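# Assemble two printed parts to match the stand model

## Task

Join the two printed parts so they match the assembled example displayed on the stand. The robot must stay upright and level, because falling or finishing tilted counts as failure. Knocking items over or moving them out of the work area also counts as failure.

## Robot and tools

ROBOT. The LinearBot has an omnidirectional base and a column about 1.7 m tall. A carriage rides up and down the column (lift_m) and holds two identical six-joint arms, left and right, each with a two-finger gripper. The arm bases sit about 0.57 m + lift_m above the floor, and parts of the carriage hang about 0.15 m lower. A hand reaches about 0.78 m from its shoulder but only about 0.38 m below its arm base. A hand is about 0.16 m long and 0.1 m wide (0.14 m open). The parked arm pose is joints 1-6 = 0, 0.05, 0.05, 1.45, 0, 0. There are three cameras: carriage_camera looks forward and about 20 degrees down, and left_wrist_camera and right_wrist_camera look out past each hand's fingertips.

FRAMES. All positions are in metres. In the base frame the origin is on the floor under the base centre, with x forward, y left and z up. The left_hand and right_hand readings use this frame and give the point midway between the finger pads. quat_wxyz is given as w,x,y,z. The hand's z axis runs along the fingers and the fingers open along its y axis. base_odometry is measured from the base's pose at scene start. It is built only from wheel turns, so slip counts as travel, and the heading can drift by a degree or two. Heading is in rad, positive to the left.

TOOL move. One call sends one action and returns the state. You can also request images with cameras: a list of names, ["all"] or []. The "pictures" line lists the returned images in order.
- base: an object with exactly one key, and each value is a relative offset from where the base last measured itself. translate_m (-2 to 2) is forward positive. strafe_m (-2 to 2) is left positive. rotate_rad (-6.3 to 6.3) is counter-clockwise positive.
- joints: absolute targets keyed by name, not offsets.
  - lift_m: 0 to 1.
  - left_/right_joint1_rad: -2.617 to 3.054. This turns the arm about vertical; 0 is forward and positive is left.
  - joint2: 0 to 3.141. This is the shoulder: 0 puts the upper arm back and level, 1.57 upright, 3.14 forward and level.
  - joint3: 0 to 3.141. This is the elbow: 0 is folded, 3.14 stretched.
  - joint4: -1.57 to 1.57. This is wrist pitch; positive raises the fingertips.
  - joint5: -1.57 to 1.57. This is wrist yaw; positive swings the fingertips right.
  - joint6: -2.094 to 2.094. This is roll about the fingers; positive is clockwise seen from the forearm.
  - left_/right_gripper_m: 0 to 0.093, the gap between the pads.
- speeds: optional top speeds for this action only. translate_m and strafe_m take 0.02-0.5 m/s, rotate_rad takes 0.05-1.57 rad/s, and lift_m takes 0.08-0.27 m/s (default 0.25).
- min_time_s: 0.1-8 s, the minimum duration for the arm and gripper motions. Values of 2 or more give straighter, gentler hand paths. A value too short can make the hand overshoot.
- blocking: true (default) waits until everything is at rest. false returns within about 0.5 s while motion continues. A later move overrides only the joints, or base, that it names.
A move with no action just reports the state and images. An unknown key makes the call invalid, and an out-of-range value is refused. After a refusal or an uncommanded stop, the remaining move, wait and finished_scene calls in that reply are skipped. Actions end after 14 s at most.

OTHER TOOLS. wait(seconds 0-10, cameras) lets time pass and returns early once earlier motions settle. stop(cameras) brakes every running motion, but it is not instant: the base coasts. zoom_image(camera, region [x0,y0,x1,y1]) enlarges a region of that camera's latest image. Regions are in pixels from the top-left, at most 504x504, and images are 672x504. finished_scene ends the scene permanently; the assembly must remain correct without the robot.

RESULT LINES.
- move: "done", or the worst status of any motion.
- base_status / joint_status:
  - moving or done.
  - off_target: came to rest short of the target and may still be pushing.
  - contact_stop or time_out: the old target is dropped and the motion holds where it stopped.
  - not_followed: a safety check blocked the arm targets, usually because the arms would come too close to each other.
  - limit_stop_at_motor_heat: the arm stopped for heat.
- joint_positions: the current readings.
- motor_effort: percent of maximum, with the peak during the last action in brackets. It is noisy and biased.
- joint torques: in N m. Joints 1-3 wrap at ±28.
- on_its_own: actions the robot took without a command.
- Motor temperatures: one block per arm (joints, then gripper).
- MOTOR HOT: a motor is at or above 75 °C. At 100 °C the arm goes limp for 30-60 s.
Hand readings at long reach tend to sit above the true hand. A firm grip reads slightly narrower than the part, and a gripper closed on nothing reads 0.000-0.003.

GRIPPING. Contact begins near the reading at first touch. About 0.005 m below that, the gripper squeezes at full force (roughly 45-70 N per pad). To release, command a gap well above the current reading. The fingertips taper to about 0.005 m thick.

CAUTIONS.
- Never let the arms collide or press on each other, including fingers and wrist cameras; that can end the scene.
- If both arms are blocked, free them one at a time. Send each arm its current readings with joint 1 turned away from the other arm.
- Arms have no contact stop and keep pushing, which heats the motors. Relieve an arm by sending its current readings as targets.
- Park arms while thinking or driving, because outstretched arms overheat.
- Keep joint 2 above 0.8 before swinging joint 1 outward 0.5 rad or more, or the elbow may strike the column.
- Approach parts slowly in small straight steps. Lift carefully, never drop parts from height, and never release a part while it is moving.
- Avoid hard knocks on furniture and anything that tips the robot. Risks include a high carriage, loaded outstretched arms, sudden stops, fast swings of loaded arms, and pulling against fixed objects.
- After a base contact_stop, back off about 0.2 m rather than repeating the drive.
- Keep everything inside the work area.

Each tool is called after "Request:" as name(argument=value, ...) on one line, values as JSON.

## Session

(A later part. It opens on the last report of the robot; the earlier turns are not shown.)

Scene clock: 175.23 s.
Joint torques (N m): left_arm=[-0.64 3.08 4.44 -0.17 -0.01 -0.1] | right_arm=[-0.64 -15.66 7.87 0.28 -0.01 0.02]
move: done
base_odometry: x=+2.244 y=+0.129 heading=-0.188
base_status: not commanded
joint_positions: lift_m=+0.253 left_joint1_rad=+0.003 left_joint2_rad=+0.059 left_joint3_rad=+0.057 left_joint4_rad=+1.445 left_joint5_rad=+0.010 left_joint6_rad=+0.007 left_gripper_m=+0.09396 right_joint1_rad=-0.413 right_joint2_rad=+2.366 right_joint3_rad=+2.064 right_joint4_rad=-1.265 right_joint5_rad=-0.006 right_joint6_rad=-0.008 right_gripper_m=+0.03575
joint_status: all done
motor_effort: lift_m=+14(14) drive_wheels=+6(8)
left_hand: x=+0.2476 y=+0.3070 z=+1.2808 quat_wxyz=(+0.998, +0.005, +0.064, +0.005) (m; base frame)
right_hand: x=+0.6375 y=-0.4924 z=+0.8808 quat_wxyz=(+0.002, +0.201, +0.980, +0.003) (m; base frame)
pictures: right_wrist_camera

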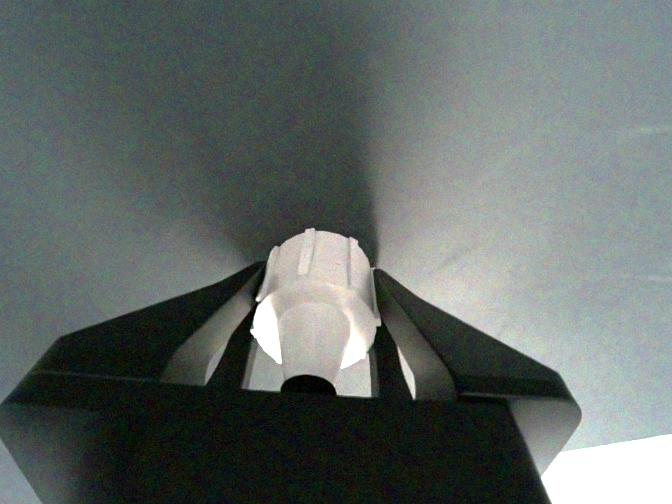

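Request:
move(joints={"lift_m":0.43}, cameras=["right_wrist_camera"])

Request:
move(joints={"right_joint1_rad":0.1}, min_time_s=2, cameras=["carriage_camera","right_wrist_camera"])

Scene clock: 185.83 s.
Joint torques (N m): left_arm=[-0.51 3.06 4.26 -0.12 0 -0.11] | right_arm=[-0.69 -15.69 7.9 0.33 -0.02 0.02]
move: done
base_odometry: x=+2.244 y=+0.129 heading=-0.188
base_status: not commanded
joint_positions: lift_m=+0.430 left_joint1_rad=+0.003 left_joint2_rad=+0.059 left_joint3_rad=+0.057 left_joint4_rad=+1.445 left_joint5_rad=+0.010 left_joint6_rad=+0.007 left_gripper_m=+0.09396 right_joint1_rad=-0.413 right_joint2_rad=+2.366 right_joint3_rad=+2.064 right_joint4_rad=-1.265 right_joint5_rad=-0.006 right_joint6_rad=-0.008 right_gripper_m=+0.03572
joint_status: all done
motor_effort: lift_m=+18(22) drive_wheels=+6(8)
left_hand: x=+0.2476 y=+0.3070 z=+1.4573 quat_wxyz=(+0.998, +0.005, +0.064, +0.005) (m; base frame)
right_hand: x=+0.6375 y=-0.4924 z=+1.0572 quat_wxyz=(+0.002, +0.201, +0.980, +0.003) (m; base frame)
pictures: right_wrist_camera

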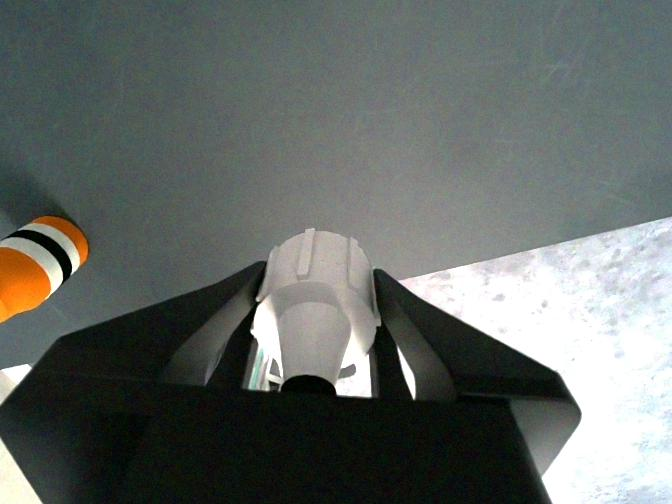

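Scene clock: 188.13 s.
Joint torques (N m): left_arm=[-0.51 3.19 4.29 -0.09 -0.01 -0.11] | right_arm=[0.47 -15.75 7.97 0.32 -0.03 0.03]
move: done
base_odometry: x=+2.244 y=+0.129 heading=-0.188
base_status: not commanded
joint_positions: lift_m=+0.430 left_joint1_rad=+0.003 left_joint2_rad=+0.059 left_joint3_rad=+0.057 left_joint4_rad=+1.445 left_joint5_rad=+0.010 left_joint6_rad=+0.007 left_gripper_m=+0.09396 right_joint1_rad=+0.095 right_joint2_rad=+2.366 right_joint3_rad=+2.064 right_joint4_rad=-1.265 right_joint5_rad=-0.006 right_joint6_rad=-0.008 right_gripper_m=+0.03572
joint_status: all done
motor_effort: lift_m=+18(18) drive_wheels=+6(7)
left_hand: x=+0.2476 y=+0.3070 z=+1.4573 quat_wxyz=(+0.998, +0.005, +0.064, +0.005) (m; base frame)
right_hand: x=+0.6736 y=-0.2638 z=+1.0572 quat_wxyz=(+0.002, -0.051, +0.999, +0.003) (m; base frame)
pictures: carriage_camera, right_wrist_camera

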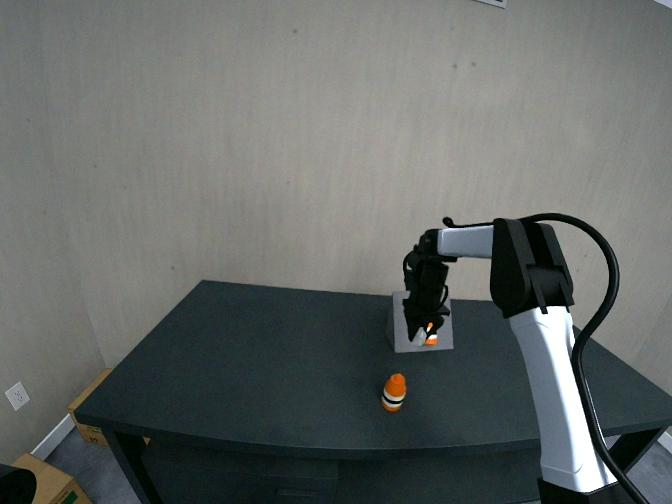

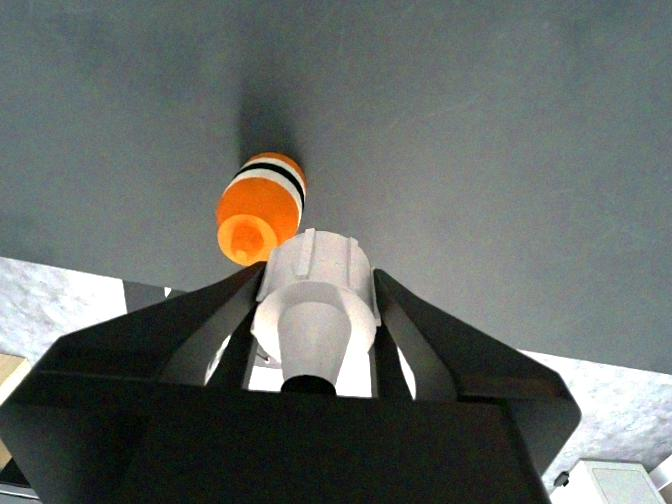

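Request:
move(joints={"right_joint1_rad":0.217,"right_joint2_rad":2.175,"right_joint3_rad":1.88,"right_joint4_rad":-1.27}, min_time_s=2, cameras=["carriage_camera","right_wrist_camera"])

Request:
zoom_image(camera="carriage_camera", region=[350, 290, 470, 420])

Scene clock: 212.40 s.
Joint torques (N m): left_arm=[-0.46 3.26 4.4 -0.15 0.03 -0.09] | right_arm=[0.66 -19.06 6.16 0.22 -0.07 0.04]
Motor temperatures (°C): left_arm=[22 25 26 23 22 21 22] | right_arm=[22 45 28 22 20 19 23]
move: done
base_odometry: x=+2.244 y=+0.129 heading=-0.188
base_status: not commanded
joint_positions: lift_m=+0.430 left_joint1_rad=+0.003 left_joint2_rad=+0.059 left_joint3_rad=+0.057 left_joint4_rad=+1.445 left_joint5_rad=+0.010 left_joint6_rad=+0.007 left_gripper_m=+0.09396 right_joint1_rad=+0.210 right_joint2_rad=+2.232 right_joint3_rad=+1.888 right_joint4_rad=-1.265 right_joint5_rad=-0.006 right_joint6_rad=-0.008 right_gripper_m=+0.03572
joint_status: all done
motor_effort: lift_m=+18(18) drive_wheels=+6(6)
left_hand: x=+0.2476 y=+0.3070 z=+1.4573 quat_wxyz=(+0.998, +0.005, +0.064, +0.005) (m; base frame)
right_hand: x=+0.6284 y=-0.2194 z=+1.0702 quat_wxyz=(-0.020, -0.108, +0.994, +0.001) (m; base frame)
pictures: carriage_camera, right_wrist_camera

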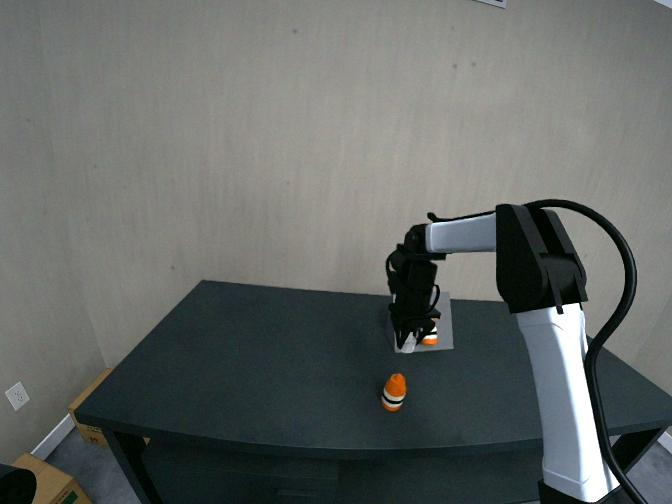

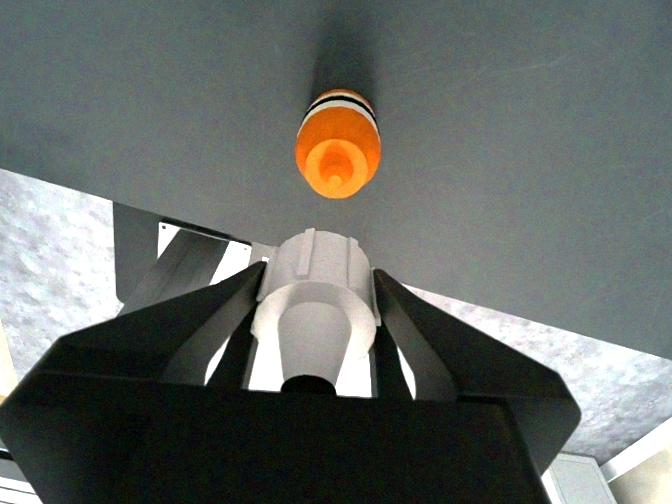

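Scaled by 3.877 from the camera's 672x504 image, which has a finer 960x720 frame.

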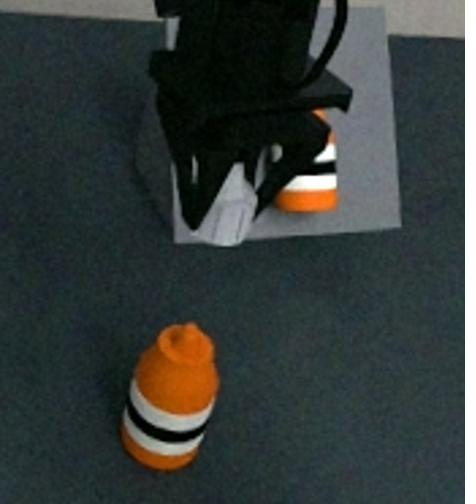

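Request:
move(joints={"right_joint1_rad":0.205,"right_joint2_rad":2.115,"right_joint3_rad":1.82,"right_joint4_rad":-1.23}, cameras=["right_wrist_camera"])

Scene clock: 221.23 s.
Joint torques (N m): left_arm=[-0.79 3.07 4.3 -0.14 -0.02 -0.09] | right_arm=[-0.47 -17.74 6.13 0.56 -0.01 0.04]
move: done
base_odometry: x=+2.244 y=+0.129 heading=-0.188
base_status: not commanded
joint_positions: lift_m=+0.430 left_joint1_rad=+0.003 left_joint2_rad=+0.059 left_joint3_rad=+0.057 left_joint4_rad=+1.445 left_joint5_rad=+0.010 left_joint6_rad=+0.007 left_gripper_m=+0.09396 right_joint1_rad=+0.210 right_joint2_rad=+2.163 right_joint3_rad=+1.828 right_joint4_rad=-1.248 right_joint5_rad=-0.006 right_joint6_rad=-0.008 right_gripper_m=+0.03572
joint_status: all done
motor_effort: lift_m=+18(18) drive_wheels=+6(6)
left_hand: x=+0.2476 y=+0.3070 z=+1.4573 quat_wxyz=(+0.998, +0.005, +0.064, +0.005) (m; base frame)
right_hand: x=+0.6208 y=-0.2210 z=+1.0831 quat_wxyz=(-0.006, -0.108, +0.994, +0.003) (m; base frame)
pictures: right_wrist_camera

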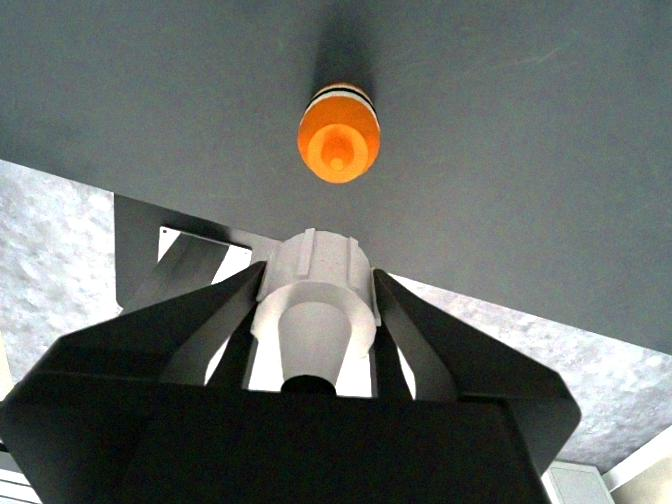

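Request:
move(joints={"right_joint1_rad":0.192,"right_joint4_rad":-1.22,"lift_m":0.385}, cameras=["carriage_camera","right_wrist_camera"])

Request:
zoom_image(camera="carriage_camera", region=[350, 290, 470, 420])

Scene clock: 229.70 s.
Joint torques (N m): left_arm=[-0.66 2.76 4.42 -0.16 0.05 -0.07] | right_arm=[-0.57 -16.38 6.91 0.57 -0.02 0.02]
move: done
base_odometry: x=+2.244 y=+0.129 heading=-0.188
base_status: not commanded
joint_positions: lift_m=+0.385 left_joint1_rad=+0.003 left_joint2_rad=+0.059 left_joint3_rad=+0.057 left_joint4_rad=+1.445 left_joint5_rad=+0.010 left_joint6_rad=+0.007 left_gripper_m=+0.09396 right_joint1_rad=+0.198 right_joint2_rad=+2.150 right_joint3_rad=+1.820 right_joint4_rad=-1.236 right_joint5_rad=-0.006 right_joint6_rad=-0.008 right_gripper_m=+0.03572
joint_status: all done
motor_effort: lift_m=+15(15) drive_wheels=+6(8)
left_hand: x=+0.2475 y=+0.3070 z=+1.4127 quat_wxyz=(+0.998, +0.005, +0.063, +0.005) (m; base frame)
right_hand: x=+0.6230 y=-0.2256 z=+1.0416 quat_wxyz=(+0.002, -0.103, +0.995, +0.003) (m; base frame)
pictures: carriage_camera, right_wrist_camera

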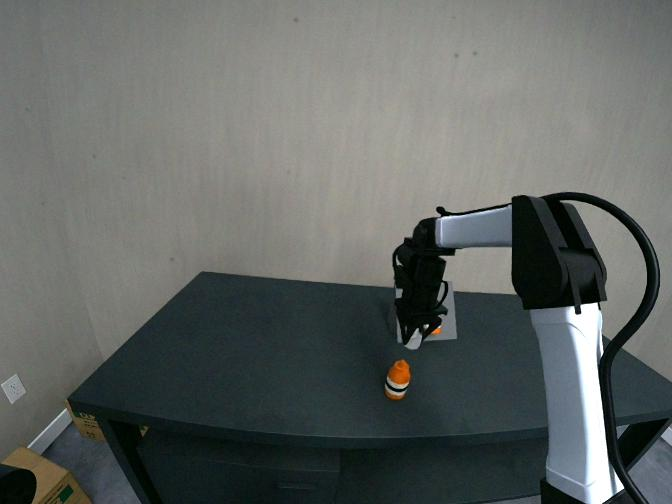

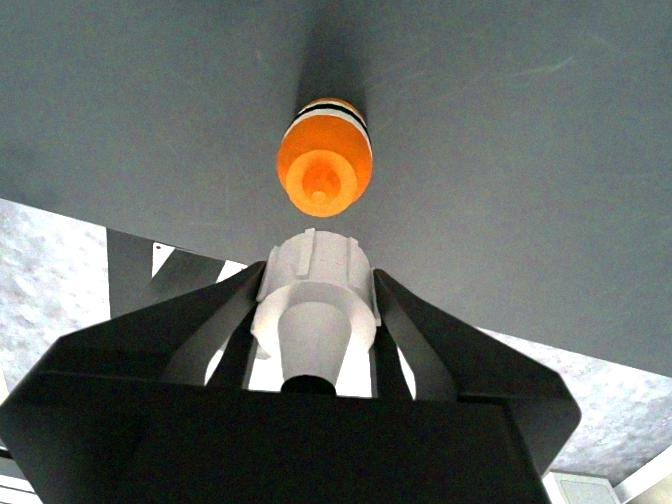

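Scaled by 3.877 from the camera's 672x504 image, which has a finer 960x720 frame.

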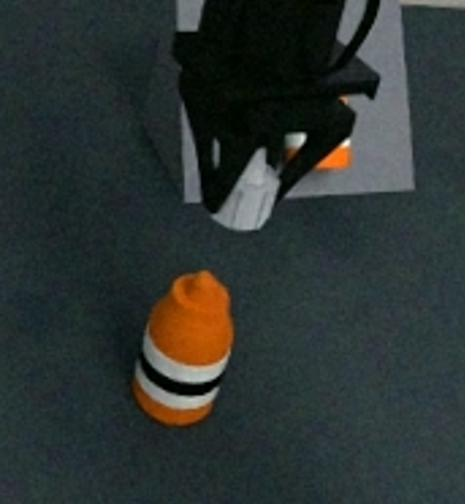

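Request:
move(joints={"left_joint1_rad":-0.5,"left_joint2_rad":0.94,"left_joint3_rad":0.06,"left_joint4_rad":0.6,"left_joint6_rad":-1.57}, min_time_s=2, cameras=["left_wrist_camera","right_wrist_camera"])

Scene clock: 272.23 s.
Joint torques (N m): left_arm=[-0.88 -0.43 6.19 1.9 0.02 -0.1] | right_arm=[-0.61 -16.44 6.87 0.59 -0.01 0.02]
move: done
base_odometry: x=+2.244 y=+0.129 heading=-0.188
base_status: not commanded
joint_positions: lift_m=+0.385 left_joint1_rad=-0.492 left_joint2_rad=+0.931 left_joint3_rad=+0.057 left_joint4_rad=+0.619 left_joint5_rad=+0.010 left_joint6_rad=-1.559 left_gripper_m=+0.09398 right_joint1_rad=+0.198 right_joint2_rad=+2.150 right_joint3_rad=+1.820 right_joint4_rad=-1.235 right_joint5_rad=-0.006 right_joint6_rad=-0.008 right_gripper_m=+0.03572
joint_status: all done
motor_effort: lift_m=+15(15) drive_wheels=+6(6)
left_hand: x=+0.4832 y=+0.1625 z=+1.0914 quat_wxyz=(+0.314, -0.400, +0.683, -0.525) (m; base frame)
right_hand: x=+0.6232 y=-0.2255 z=+1.0416 quat_wxyz=(+0.002, -0.103, +0.995, +0.003) (m; base frame)
pictures: left_wrist_camera, right_wrist_camera

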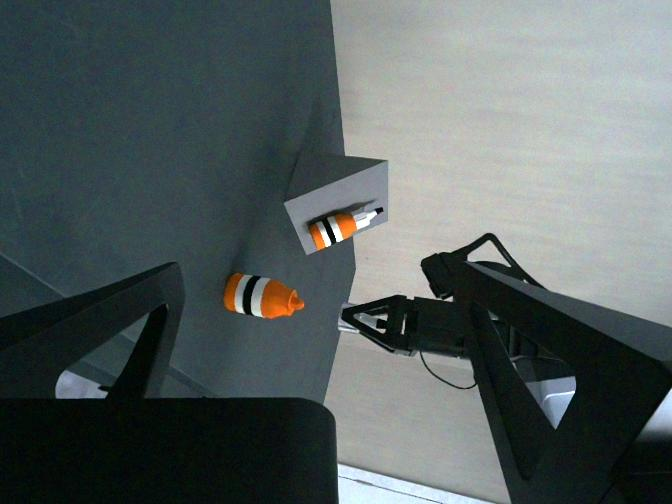

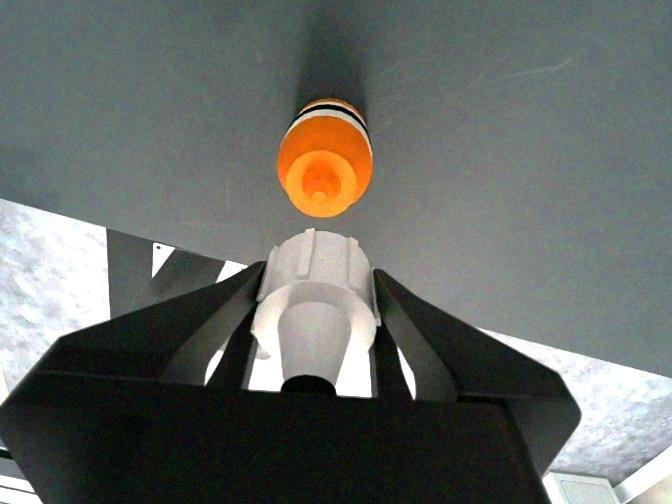

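Request:
zoom_image(camera="left_wrist_camera", region=[210, 250, 400, 370])

Scaled by 2.653 from the camera's 672x504 image, which has a finer 960x720 frame.

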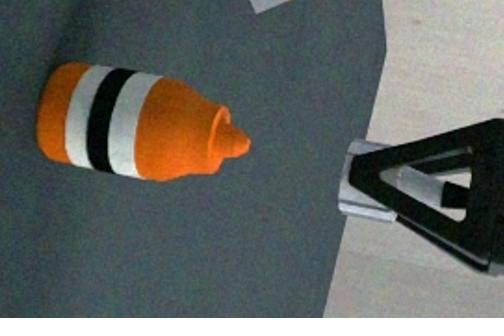

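Request:
move(joints={"right_joint1_rad":0.208,"right_joint2_rad":2.172,"right_joint3_rad":1.853,"right_joint4_rad":-1.22,"lift_m":0.36}, cameras=["left_wrist_camera","right_wrist_camera"])

Request:
zoom_image(camera="left_wrist_camera", region=[210, 240, 400, 360])

Scene clock: 287.60 s.
Joint torques (N m): left_arm=[-1.13 -0.43 6.34 1.94 0.01 -0.04] | right_arm=[1.01 -12.23 9.55 0.5 -0.02 0.01]
move: done
base_odometry: x=+2.244 y=+0.129 heading=-0.188
base_status: not commanded
joint_positions: lift_m=+0.360 left_joint1_rad=-0.492 left_joint2_rad=+0.933 left_joint3_rad=+0.057 left_joint4_rad=+0.605 left_joint5_rad=+0.010 left_joint6_rad=-1.561 left_gripper_m=+0.09398 right_joint1_rad=+0.198 right_joint2_rad=+2.165 right_joint3_rad=+1.825 right_joint4_rad=-1.233 right_joint5_rad=-0.006 right_joint6_rad=-0.008 right_gripper_m=+0.03572
joint_status: all done
motor_effort: lift_m=+15(15) drive_wheels=-7(8)
left_hand: x=+0.4824 y=+0.1630 z=+1.0628 quat_wxyz=(+0.310, -0.403, +0.686, -0.520) (m; base frame)
right_hand: x=+0.6244 y=-0.2253 z=+1.0122 quat_wxyz=(-0.001, -0.103, +0.995, +0.003) (m; base frame)
pictures: left_wrist_camera, right_wrist_camera

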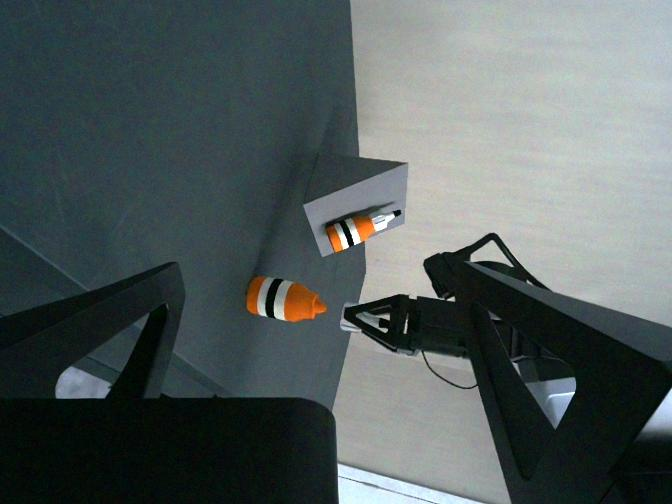

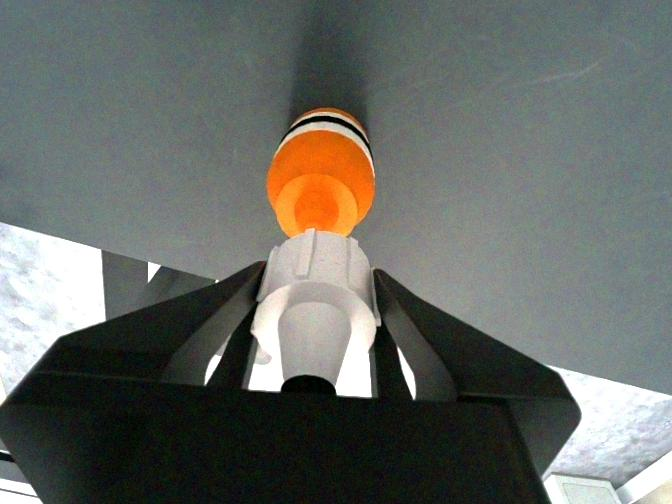

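Scaled by 2.653 from the camera's 672x504 image, which has a finer 960x720 frame.

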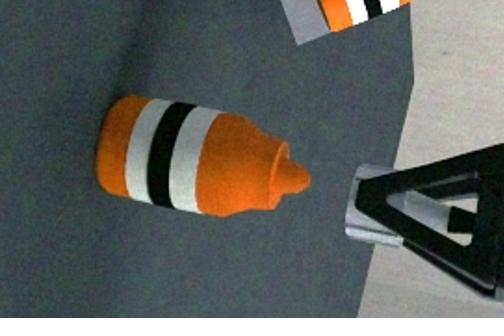

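Request:
move(joints={"right_joint1_rad":0.208,"right_joint2_rad":2.205,"right_joint3_rad":1.88,"right_joint4_rad":-1.22}, cameras=["left_wrist_camera","right_wrist_camera"])

Request:
zoom_image(camera="left_wrist_camera", region=[210, 240, 400, 360])

Scene clock: 298.33 s.
Joint torques (N m): left_arm=[-0.77 -0.59 6.41 2.06 0 -0.12] | right_arm=[0.95 -11.36 9.66 0.5 -0.02 0.01]
Motor temperatures (°C): left_arm=[22 24 29 29 22 21 22] | right_arm=[22 46 28 23 20 19 25]
move: done
base_odometry: x=+2.244 y=+0.129 heading=-0.188
base_status: not commanded
joint_positions: lift_m=+0.360 left_joint1_rad=-0.492 left_joint2_rad=+0.933 left_joint3_rad=+0.057 left_joint4_rad=+0.605 left_joint5_rad=+0.010 left_joint6_rad=-1.561 left_gripper_m=+0.09398 right_joint1_rad=+0.198 right_joint2_rad=+2.187 right_joint3_rad=+1.852 right_joint4_rad=-1.232 right_joint5_rad=-0.006 right_joint6_rad=-0.008 right_gripper_m=+0.03572
joint_status: all done
motor_effort: lift_m=+14(15) drive_wheels=+6(8)
left_hand: x=+0.4824 y=+0.1630 z=+1.0628 quat_wxyz=(+0.310, -0.403, +0.686, -0.520) (m; base frame)
right_hand: x=+0.6308 y=-0.2240 z=+1.0103 quat_wxyz=(+0.002, -0.103, +0.995, +0.003) (m; base frame)
pictures: left_wrist_camera, right_wrist_camera

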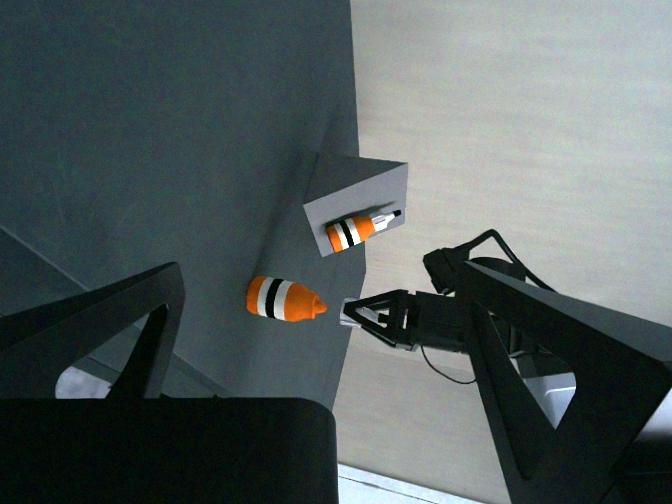

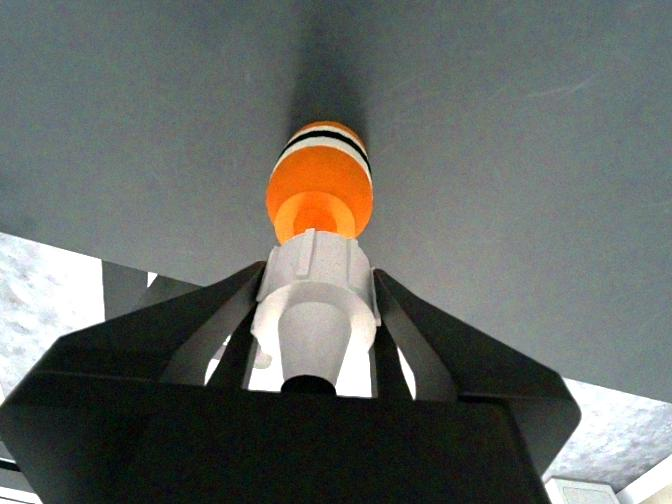

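Scaled by 2.653 from the camera's 672x504 image, which has a finer 960x720 frame.

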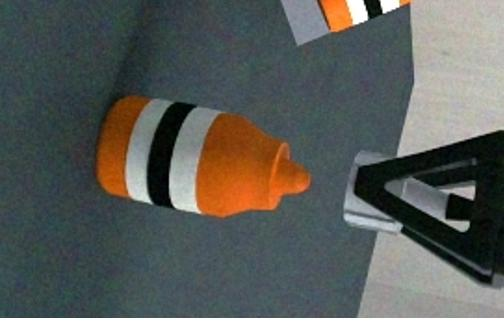

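Request:
move(joints={"lift_m":0.338}, speeds={"lift_m":0.08}, cameras=["left_wrist_camera","right_wrist_camera"])

Request:
zoom_image(camera="left_wrist_camera", region=[210, 240, 400, 360])

Scene clock: 304.97 s.
Joint torques (N m): left_arm=[-0.94 -0.44 6.37 2.02 0.01 -0.03] | right_arm=[0.92 -11.85 8.94 0.54 -0.02 0.05]
move: done
base_odometry: x=+2.244 y=+0.129 heading=-0.188
base_status: not commanded
joint_positions: lift_m=+0.338 left_joint1_rad=-0.492 left_joint2_rad=+0.933 left_joint3_rad=+0.057 left_joint4_rad=+0.605 left_joint5_rad=+0.010 left_joint6_rad=-1.562 left_gripper_m=+0.09398 right_joint1_rad=+0.198 right_joint2_rad=+2.192 right_joint3_rad=+1.858 right_joint4_rad=-1.231 right_joint5_rad=-0.006 right_joint6_rad=-0.008 right_gripper_m=+0.03572
joint_status: all done
motor_effort: lift_m=+15(15) drive_wheels=+6(8)
left_hand: x=+0.4824 y=+0.1630 z=+1.0407 quat_wxyz=(+0.310, -0.403, +0.686, -0.520) (m; base frame)
right_hand: x=+0.6323 y=-0.2237 z=+0.9877 quat_wxyz=(+0.003, -0.103, +0.995, +0.003) (m; base frame)
pictures: left_wrist_camera, right_wrist_camera

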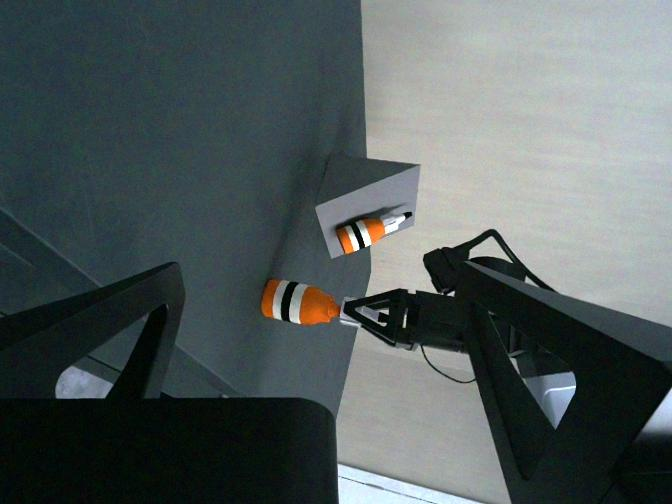

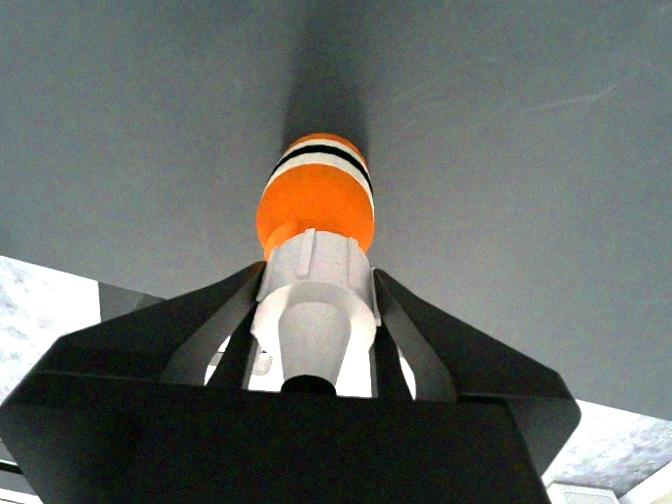

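Scaled by 2.653 from the camera's 672x504 image, which has a finer 960x720 frame.

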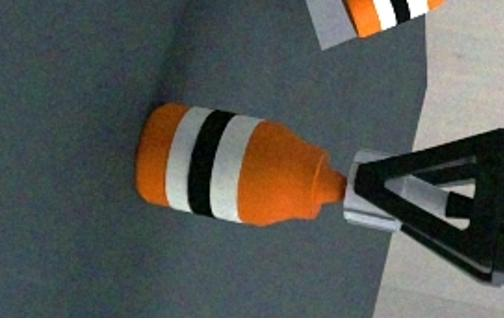

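Request:
move(joints={"lift_m":0.324}, speeds={"lift_m":0.08}, cameras=["left_wrist_camera","right_wrist_camera"])

Request:
zoom_image(camera="left_wrist_camera", region=[210, 240, 400, 360])

Request:
zoom_image(camera="right_wrist_camera", region=[220, 120, 420, 310])

Scene clock: 313.73 s.
Joint torques (N m): left_arm=[-1.01 -0.58 6.27 2 0.04 -0.01] | right_arm=[0.49 -12.12 8.73 0.56 -0.04 0.02]
move: done
base_odometry: x=+2.244 y=+0.129 heading=-0.188
base_status: not commanded
joint_positions: lift_m=+0.324 left_joint1_rad=-0.492 left_joint2_rad=+0.933 left_joint3_rad=+0.057 left_joint4_rad=+0.605 left_joint5_rad=+0.010 left_joint6_rad=-1.562 left_gripper_m=+0.09398 right_joint1_rad=+0.202 right_joint2_rad=+2.194 right_joint3_rad=+1.860 right_joint4_rad=-1.231 right_joint5_rad=-0.006 right_joint6_rad=-0.008 right_gripper_m=+0.03572
joint_status: all done
motor_effort: lift_m=+15(16) drive_wheels=-8(8)
left_hand: x=+0.4823 y=+0.1630 z=+1.0266 quat_wxyz=(+0.310, -0.403, +0.687, -0.520) (m; base frame)
right_hand: x=+0.6323 y=-0.2219 z=+0.9732 quat_wxyz=(+0.002, -0.105, +0.994, +0.003) (m; base frame)
pictures: left_wrist_camera, right_wrist_camera

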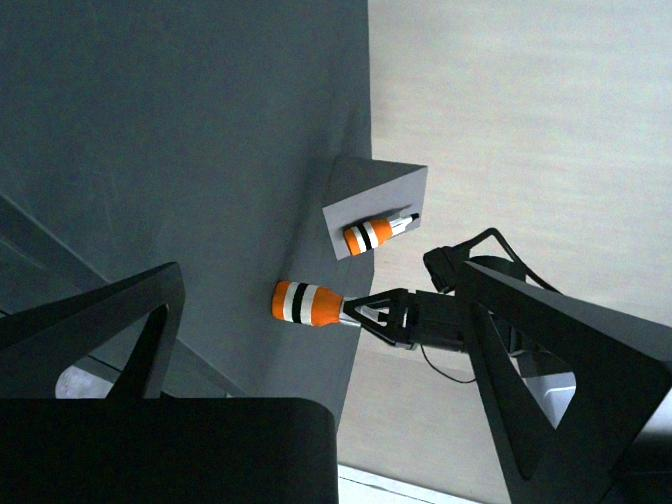

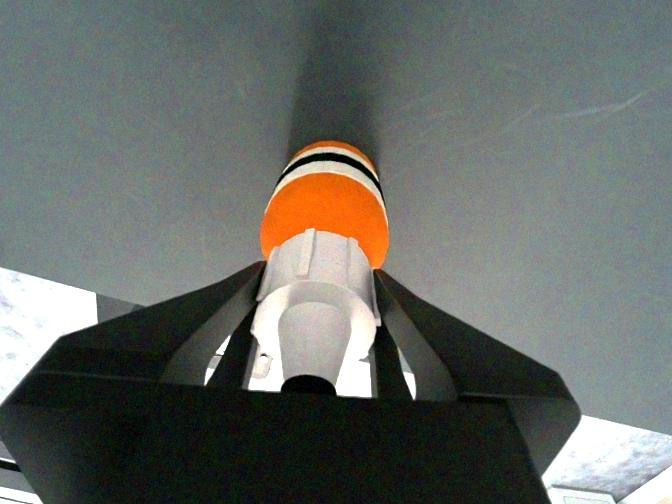

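Scaled by 2.653 from the camera's 672x504 image, which has a finer 960x720 frame.

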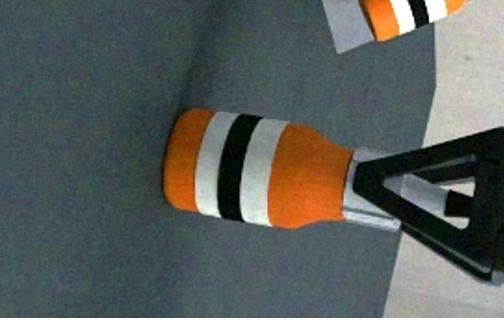

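Scaled by 2.520 from the camera's 672x504 image, which has a finer 960x720 frame.

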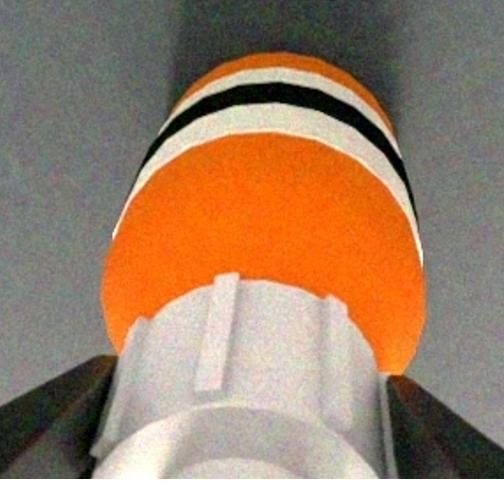

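Request:
move(joints={"lift_m":0.316}, speeds={"lift_m":0.08}, cameras=["left_wrist_camera","right_wrist_camera"])

Request:
zoom_image(camera="left_wrist_camera", region=[250, 240, 400, 360])

Request:
zoom_image(camera="right_wrist_camera", region=[220, 120, 420, 310])

Scene clock: 324.43 s.
Joint torques (N m): left_arm=[-1.09 -0.35 6.38 2.05 0.02 -0.05] | right_arm=[0.57 -11.92 7.23 0.81 0.01 0.05]
move: done
base_odometry: x=+2.244 y=+0.129 heading=-0.188
base_status: not commanded
joint_positions: lift_m=+0.316 left_joint1_rad=-0.492 left_joint2_rad=+0.933 left_joint3_rad=+0.057 left_joint4_rad=+0.602 left_joint5_rad=+0.010 left_joint6_rad=-1.562 left_gripper_m=+0.09398 right_joint1_rad=+0.202 right_joint2_rad=+2.192 right_joint3_rad=+1.877 right_joint4_rad=-1.254 right_joint5_rad=-0.006 right_joint6_rad=-0.008 right_gripper_m=+0.03572
joint_status: all done
motor_effort: lift_m=+13(13) drive_wheels=+7(8)
left_hand: x=+0.4822 y=+0.1630 z=+1.0183 quat_wxyz=(+0.309, -0.403, +0.687, -0.519) (m; base frame)
right_hand: x=+0.6313 y=-0.2221 z=+0.9704 quat_wxyz=(+0.000, -0.105, +0.995, +0.003) (m; base frame)
pictures: left_wrist_camera, right_wrist_camera

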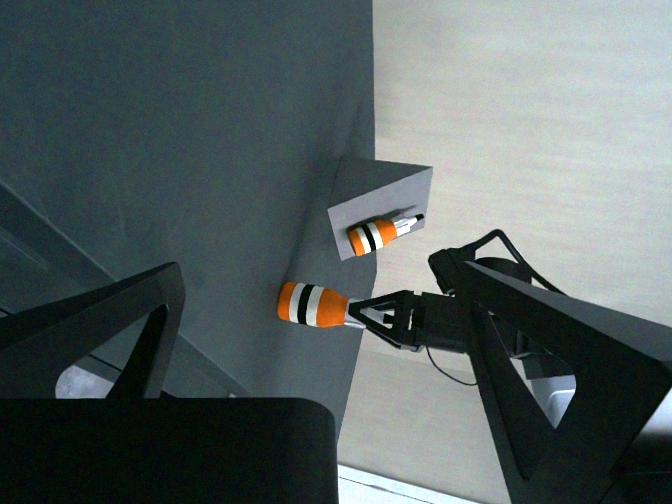

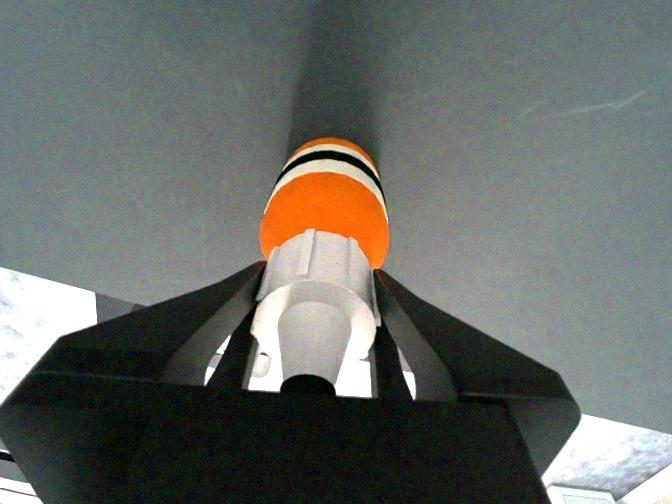

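Scaled by 3.360 from the camera's 672x504 image, which has a finer 960x720 frame.

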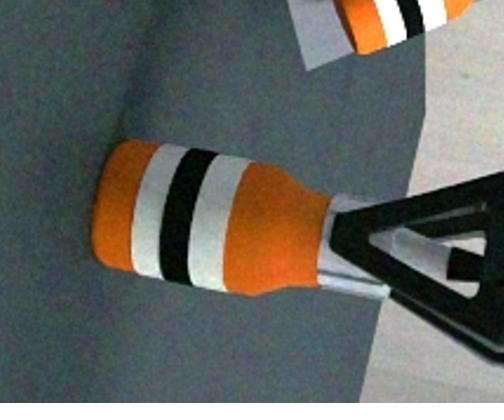

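Scaled by 2.520 from the camera's 672x504 image, which has a finer 960x720 frame.

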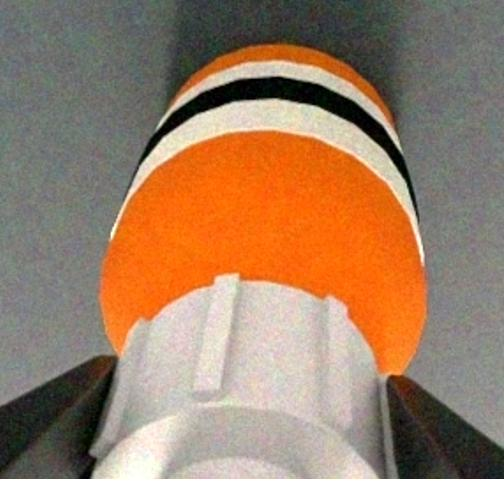

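Request:
move(joints={"lift_m":0.323}, speeds={"lift_m":0.08})

Request:
move(joints={"right_gripper_m":0.06}, min_time_s=1.5, cameras=["left_wrist_camera","right_wrist_camera"])

Request:
zoom_image(camera="left_wrist_camera", region=[250, 190, 450, 360])

Scene clock: 329.00 s.
Joint torques (N m): left_arm=[-0.96 -0.64 6.61 2.04 -0.03 -0.06] | right_arm=[0.64 -12.29 7.1 0.68 -0.02 0.05]
move: done
base_odometry: x=+2.244 y=+0.129 heading=-0.188
base_status: not commanded
joint_positions: lift_m=+0.323 left_joint1_rad=-0.492 left_joint2_rad=+0.933 left_joint3_rad=+0.057 left_joint4_rad=+0.607 left_joint5_rad=+0.010 left_joint6_rad=-1.562 left_gripper_m=+0.09398 right_joint1_rad=+0.202 right_joint2_rad=+2.195 right_joint3_rad=+1.877 right_joint4_rad=-1.245 right_joint5_rad=-0.006 right_joint6_rad=-0.008 right_gripper_m=+0.03572
joint_status: all done
motor_effort: lift_m=+18(21) drive_wheels=+6(8)
left_hand: x=+0.4825 y=+0.1629 z=+1.0255 quat_wxyz=(+0.310, -0.403, +0.686, -0.520) (m; base frame)
right_hand: x=+0.6333 y=-0.2216 z=+0.9756 quat_wxyz=(+0.004, -0.105, +0.994, +0.004) (m; base frame)
pictures: none

Scene clock: 330.80 s.
Joint torques (N m): left_arm=[-0.92 -0.61 6.16 2.05 -0.07 -0.03] | right_arm=[0.66 -12.27 7.19 0.58 -0.02 0.04]
move: done
base_odometry: x=+2.244 y=+0.129 heading=-0.188
base_status: not commanded
joint_positions: lift_m=+0.323 left_joint1_rad=-0.492 left_joint2_rad=+0.933 left_joint3_rad=+0.057 left_joint4_rad=+0.607 left_joint5_rad=+0.010 left_joint6_rad=-1.562 left_gripper_m=+0.09398 right_joint1_rad=+0.202 right_joint2_rad=+2.195 right_joint3_rad=+1.877 right_joint4_rad=-1.237 right_joint5_rad=-0.006 right_joint6_rad=-0.008 right_gripper_m=+0.05996
joint_status: all done
motor_effort: lift_m=+18(18) drive_wheels=+6(6)
left_hand: x=+0.4825 y=+0.1629 z=+1.0255 quat_wxyz=(+0.310, -0.403, +0.686, -0.520) (m; base frame)
right_hand: x=+0.6353 y=-0.2212 z=+0.9756 quat_wxyz=(+0.008, -0.105, +0.994, +0.004) (m; base frame)
pictures: left_wrist_camera, right_wrist_camera

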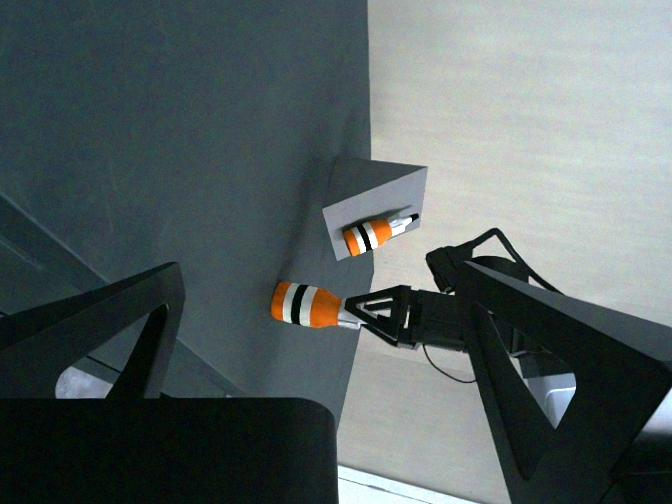

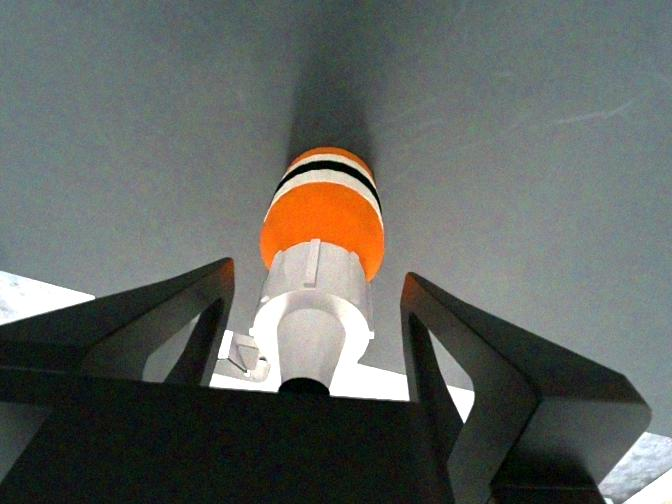

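Scaled by 2.520 from the camera's 672x504 image, which has a finer 960x720 frame.

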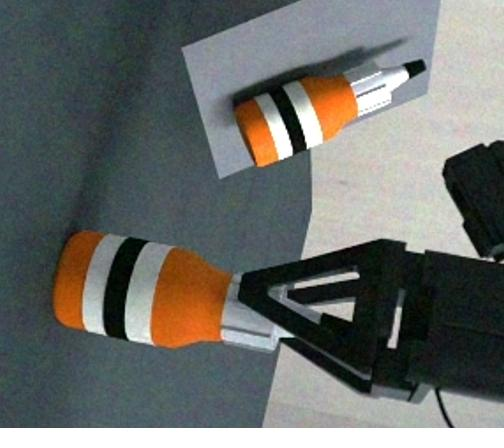

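Request:
move(joints={"lift_m":0.345,"right_gripper_m":0.085}, speeds={"lift_m":0.08})

Request:
move(joints={"lift_m":0.48}, cameras=["carriage_camera","left_wrist_camera","right_wrist_camera"])

Request:
zoom_image(camera="left_wrist_camera", region=[190, 190, 390, 360])

Request:
zoom_image(camera="carriage_camera", region=[350, 290, 500, 440])

Scene clock: 335.97 s.
Joint torques (N m): left_arm=[-1.05 -0.53 6.23 2 -0.05 -0.09] | right_arm=[0.53 -12.26 7.28 0.55 -0.01 0.01]
move: done
base_odometry: x=+2.244 y=+0.129 heading=-0.188
base_status: not commanded
joint_positions: lift_m=+0.345 left_joint1_rad=-0.492 left_joint2_rad=+0.933 left_joint3_rad=+0.057 left_joint4_rad=+0.607 left_joint5_rad=+0.010 left_joint6_rad=-1.562 left_gripper_m=+0.09398 right_joint1_rad=+0.202 right_joint2_rad=+2.197 right_joint3_rad=+1.877 right_joint4_rad=-1.233 right_joint5_rad=-0.006 right_joint6_rad=-0.008 right_gripper_m=+0.08493
joint_status: all done
motor_effort: lift_m=+18(23) drive_wheels=-7(8)
left_hand: x=+0.4825 y=+0.1629 z=+1.0476 quat_wxyz=(+0.310, -0.403, +0.686, -0.521) (m; base frame)
right_hand: x=+0.6361 y=-0.2211 z=+0.9970 quat_wxyz=(+0.009, -0.105, +0.994, +0.004) (m; base frame)
pictures: none

Scene clock: 337.03 s.
Joint torques (N m): left_arm=[-0.94 -0.58 6.3 1.93 0.02 -0.03] | right_arm=[0.66 -12.67 7.21 0.54 -0.03 0.07]
move: done
base_odometry: x=+2.244 y=+0.129 heading=-0.188
base_status: not commanded
joint_positions: lift_m=+0.480 left_joint1_rad=-0.492 left_joint2_rad=+0.933 left_joint3_rad=+0.057 left_joint4_rad=+0.610 left_joint5_rad=+0.010 left_joint6_rad=-1.562 left_gripper_m=+0.09398 right_joint1_rad=+0.202 right_joint2_rad=+2.200 right_joint3_rad=+1.877 right_joint4_rad=-1.231 right_joint5_rad=-0.006 right_joint6_rad=-0.008 right_gripper_m=+0.08493
joint_status: all done
motor_effort: lift_m=+18(22) drive_wheels=+6(8)
left_hand: x=+0.4826 y=+0.1628 z=+1.1833 quat_wxyz=(+0.311, -0.402, +0.685, -0.522) (m; base frame)
right_hand: x=+0.6364 y=-0.2210 z=+1.1307 quat_wxyz=(+0.008, -0.105, +0.994, +0.004) (m; base frame)
pictures: carriage_camera, left_wrist_camera, right_wrist_camera

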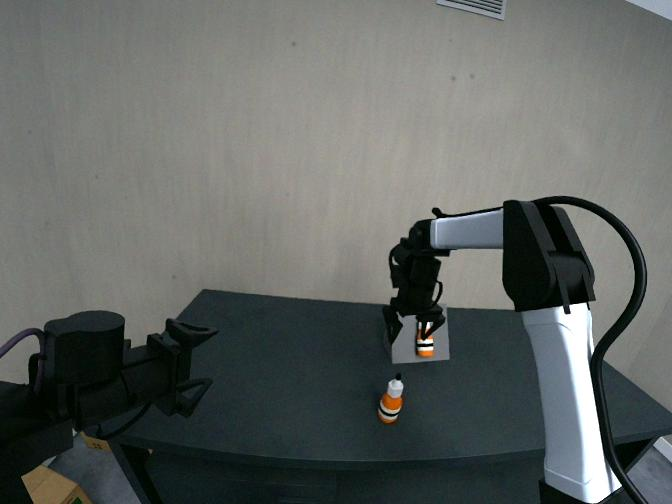

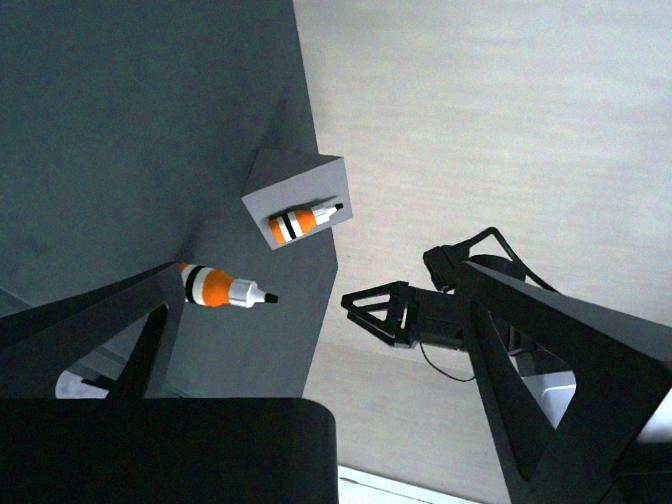

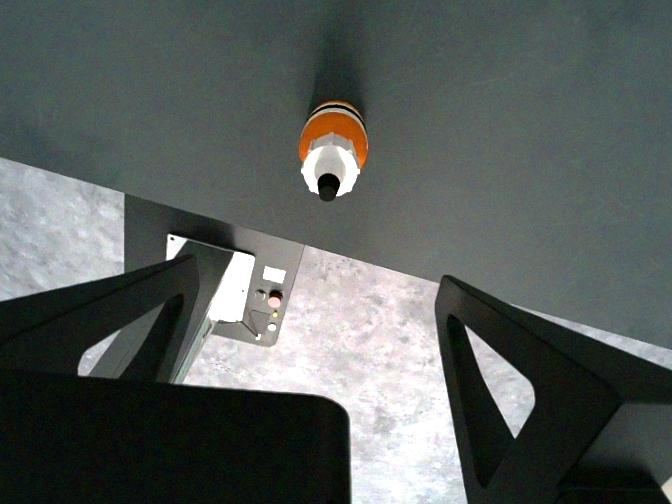

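Scaled by 2.520 from the camera's 672x504 image, which has a finer 960x720 frame.

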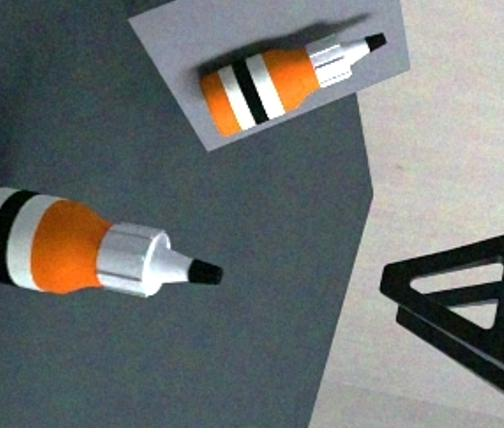

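Scaled by 3.360 from the camera's 672x504 image, which has a finer 960x720 frame.

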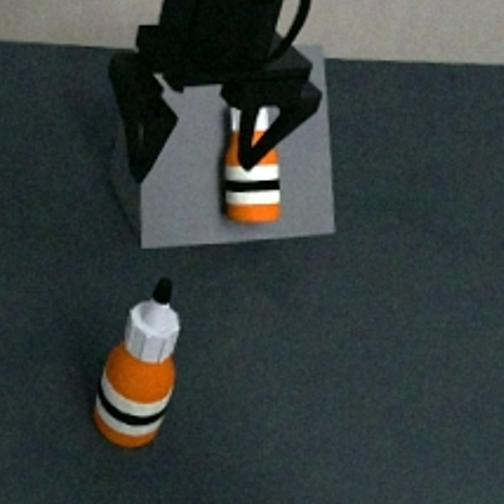

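Request:
finished_scene()

The scene is finished: the task was done.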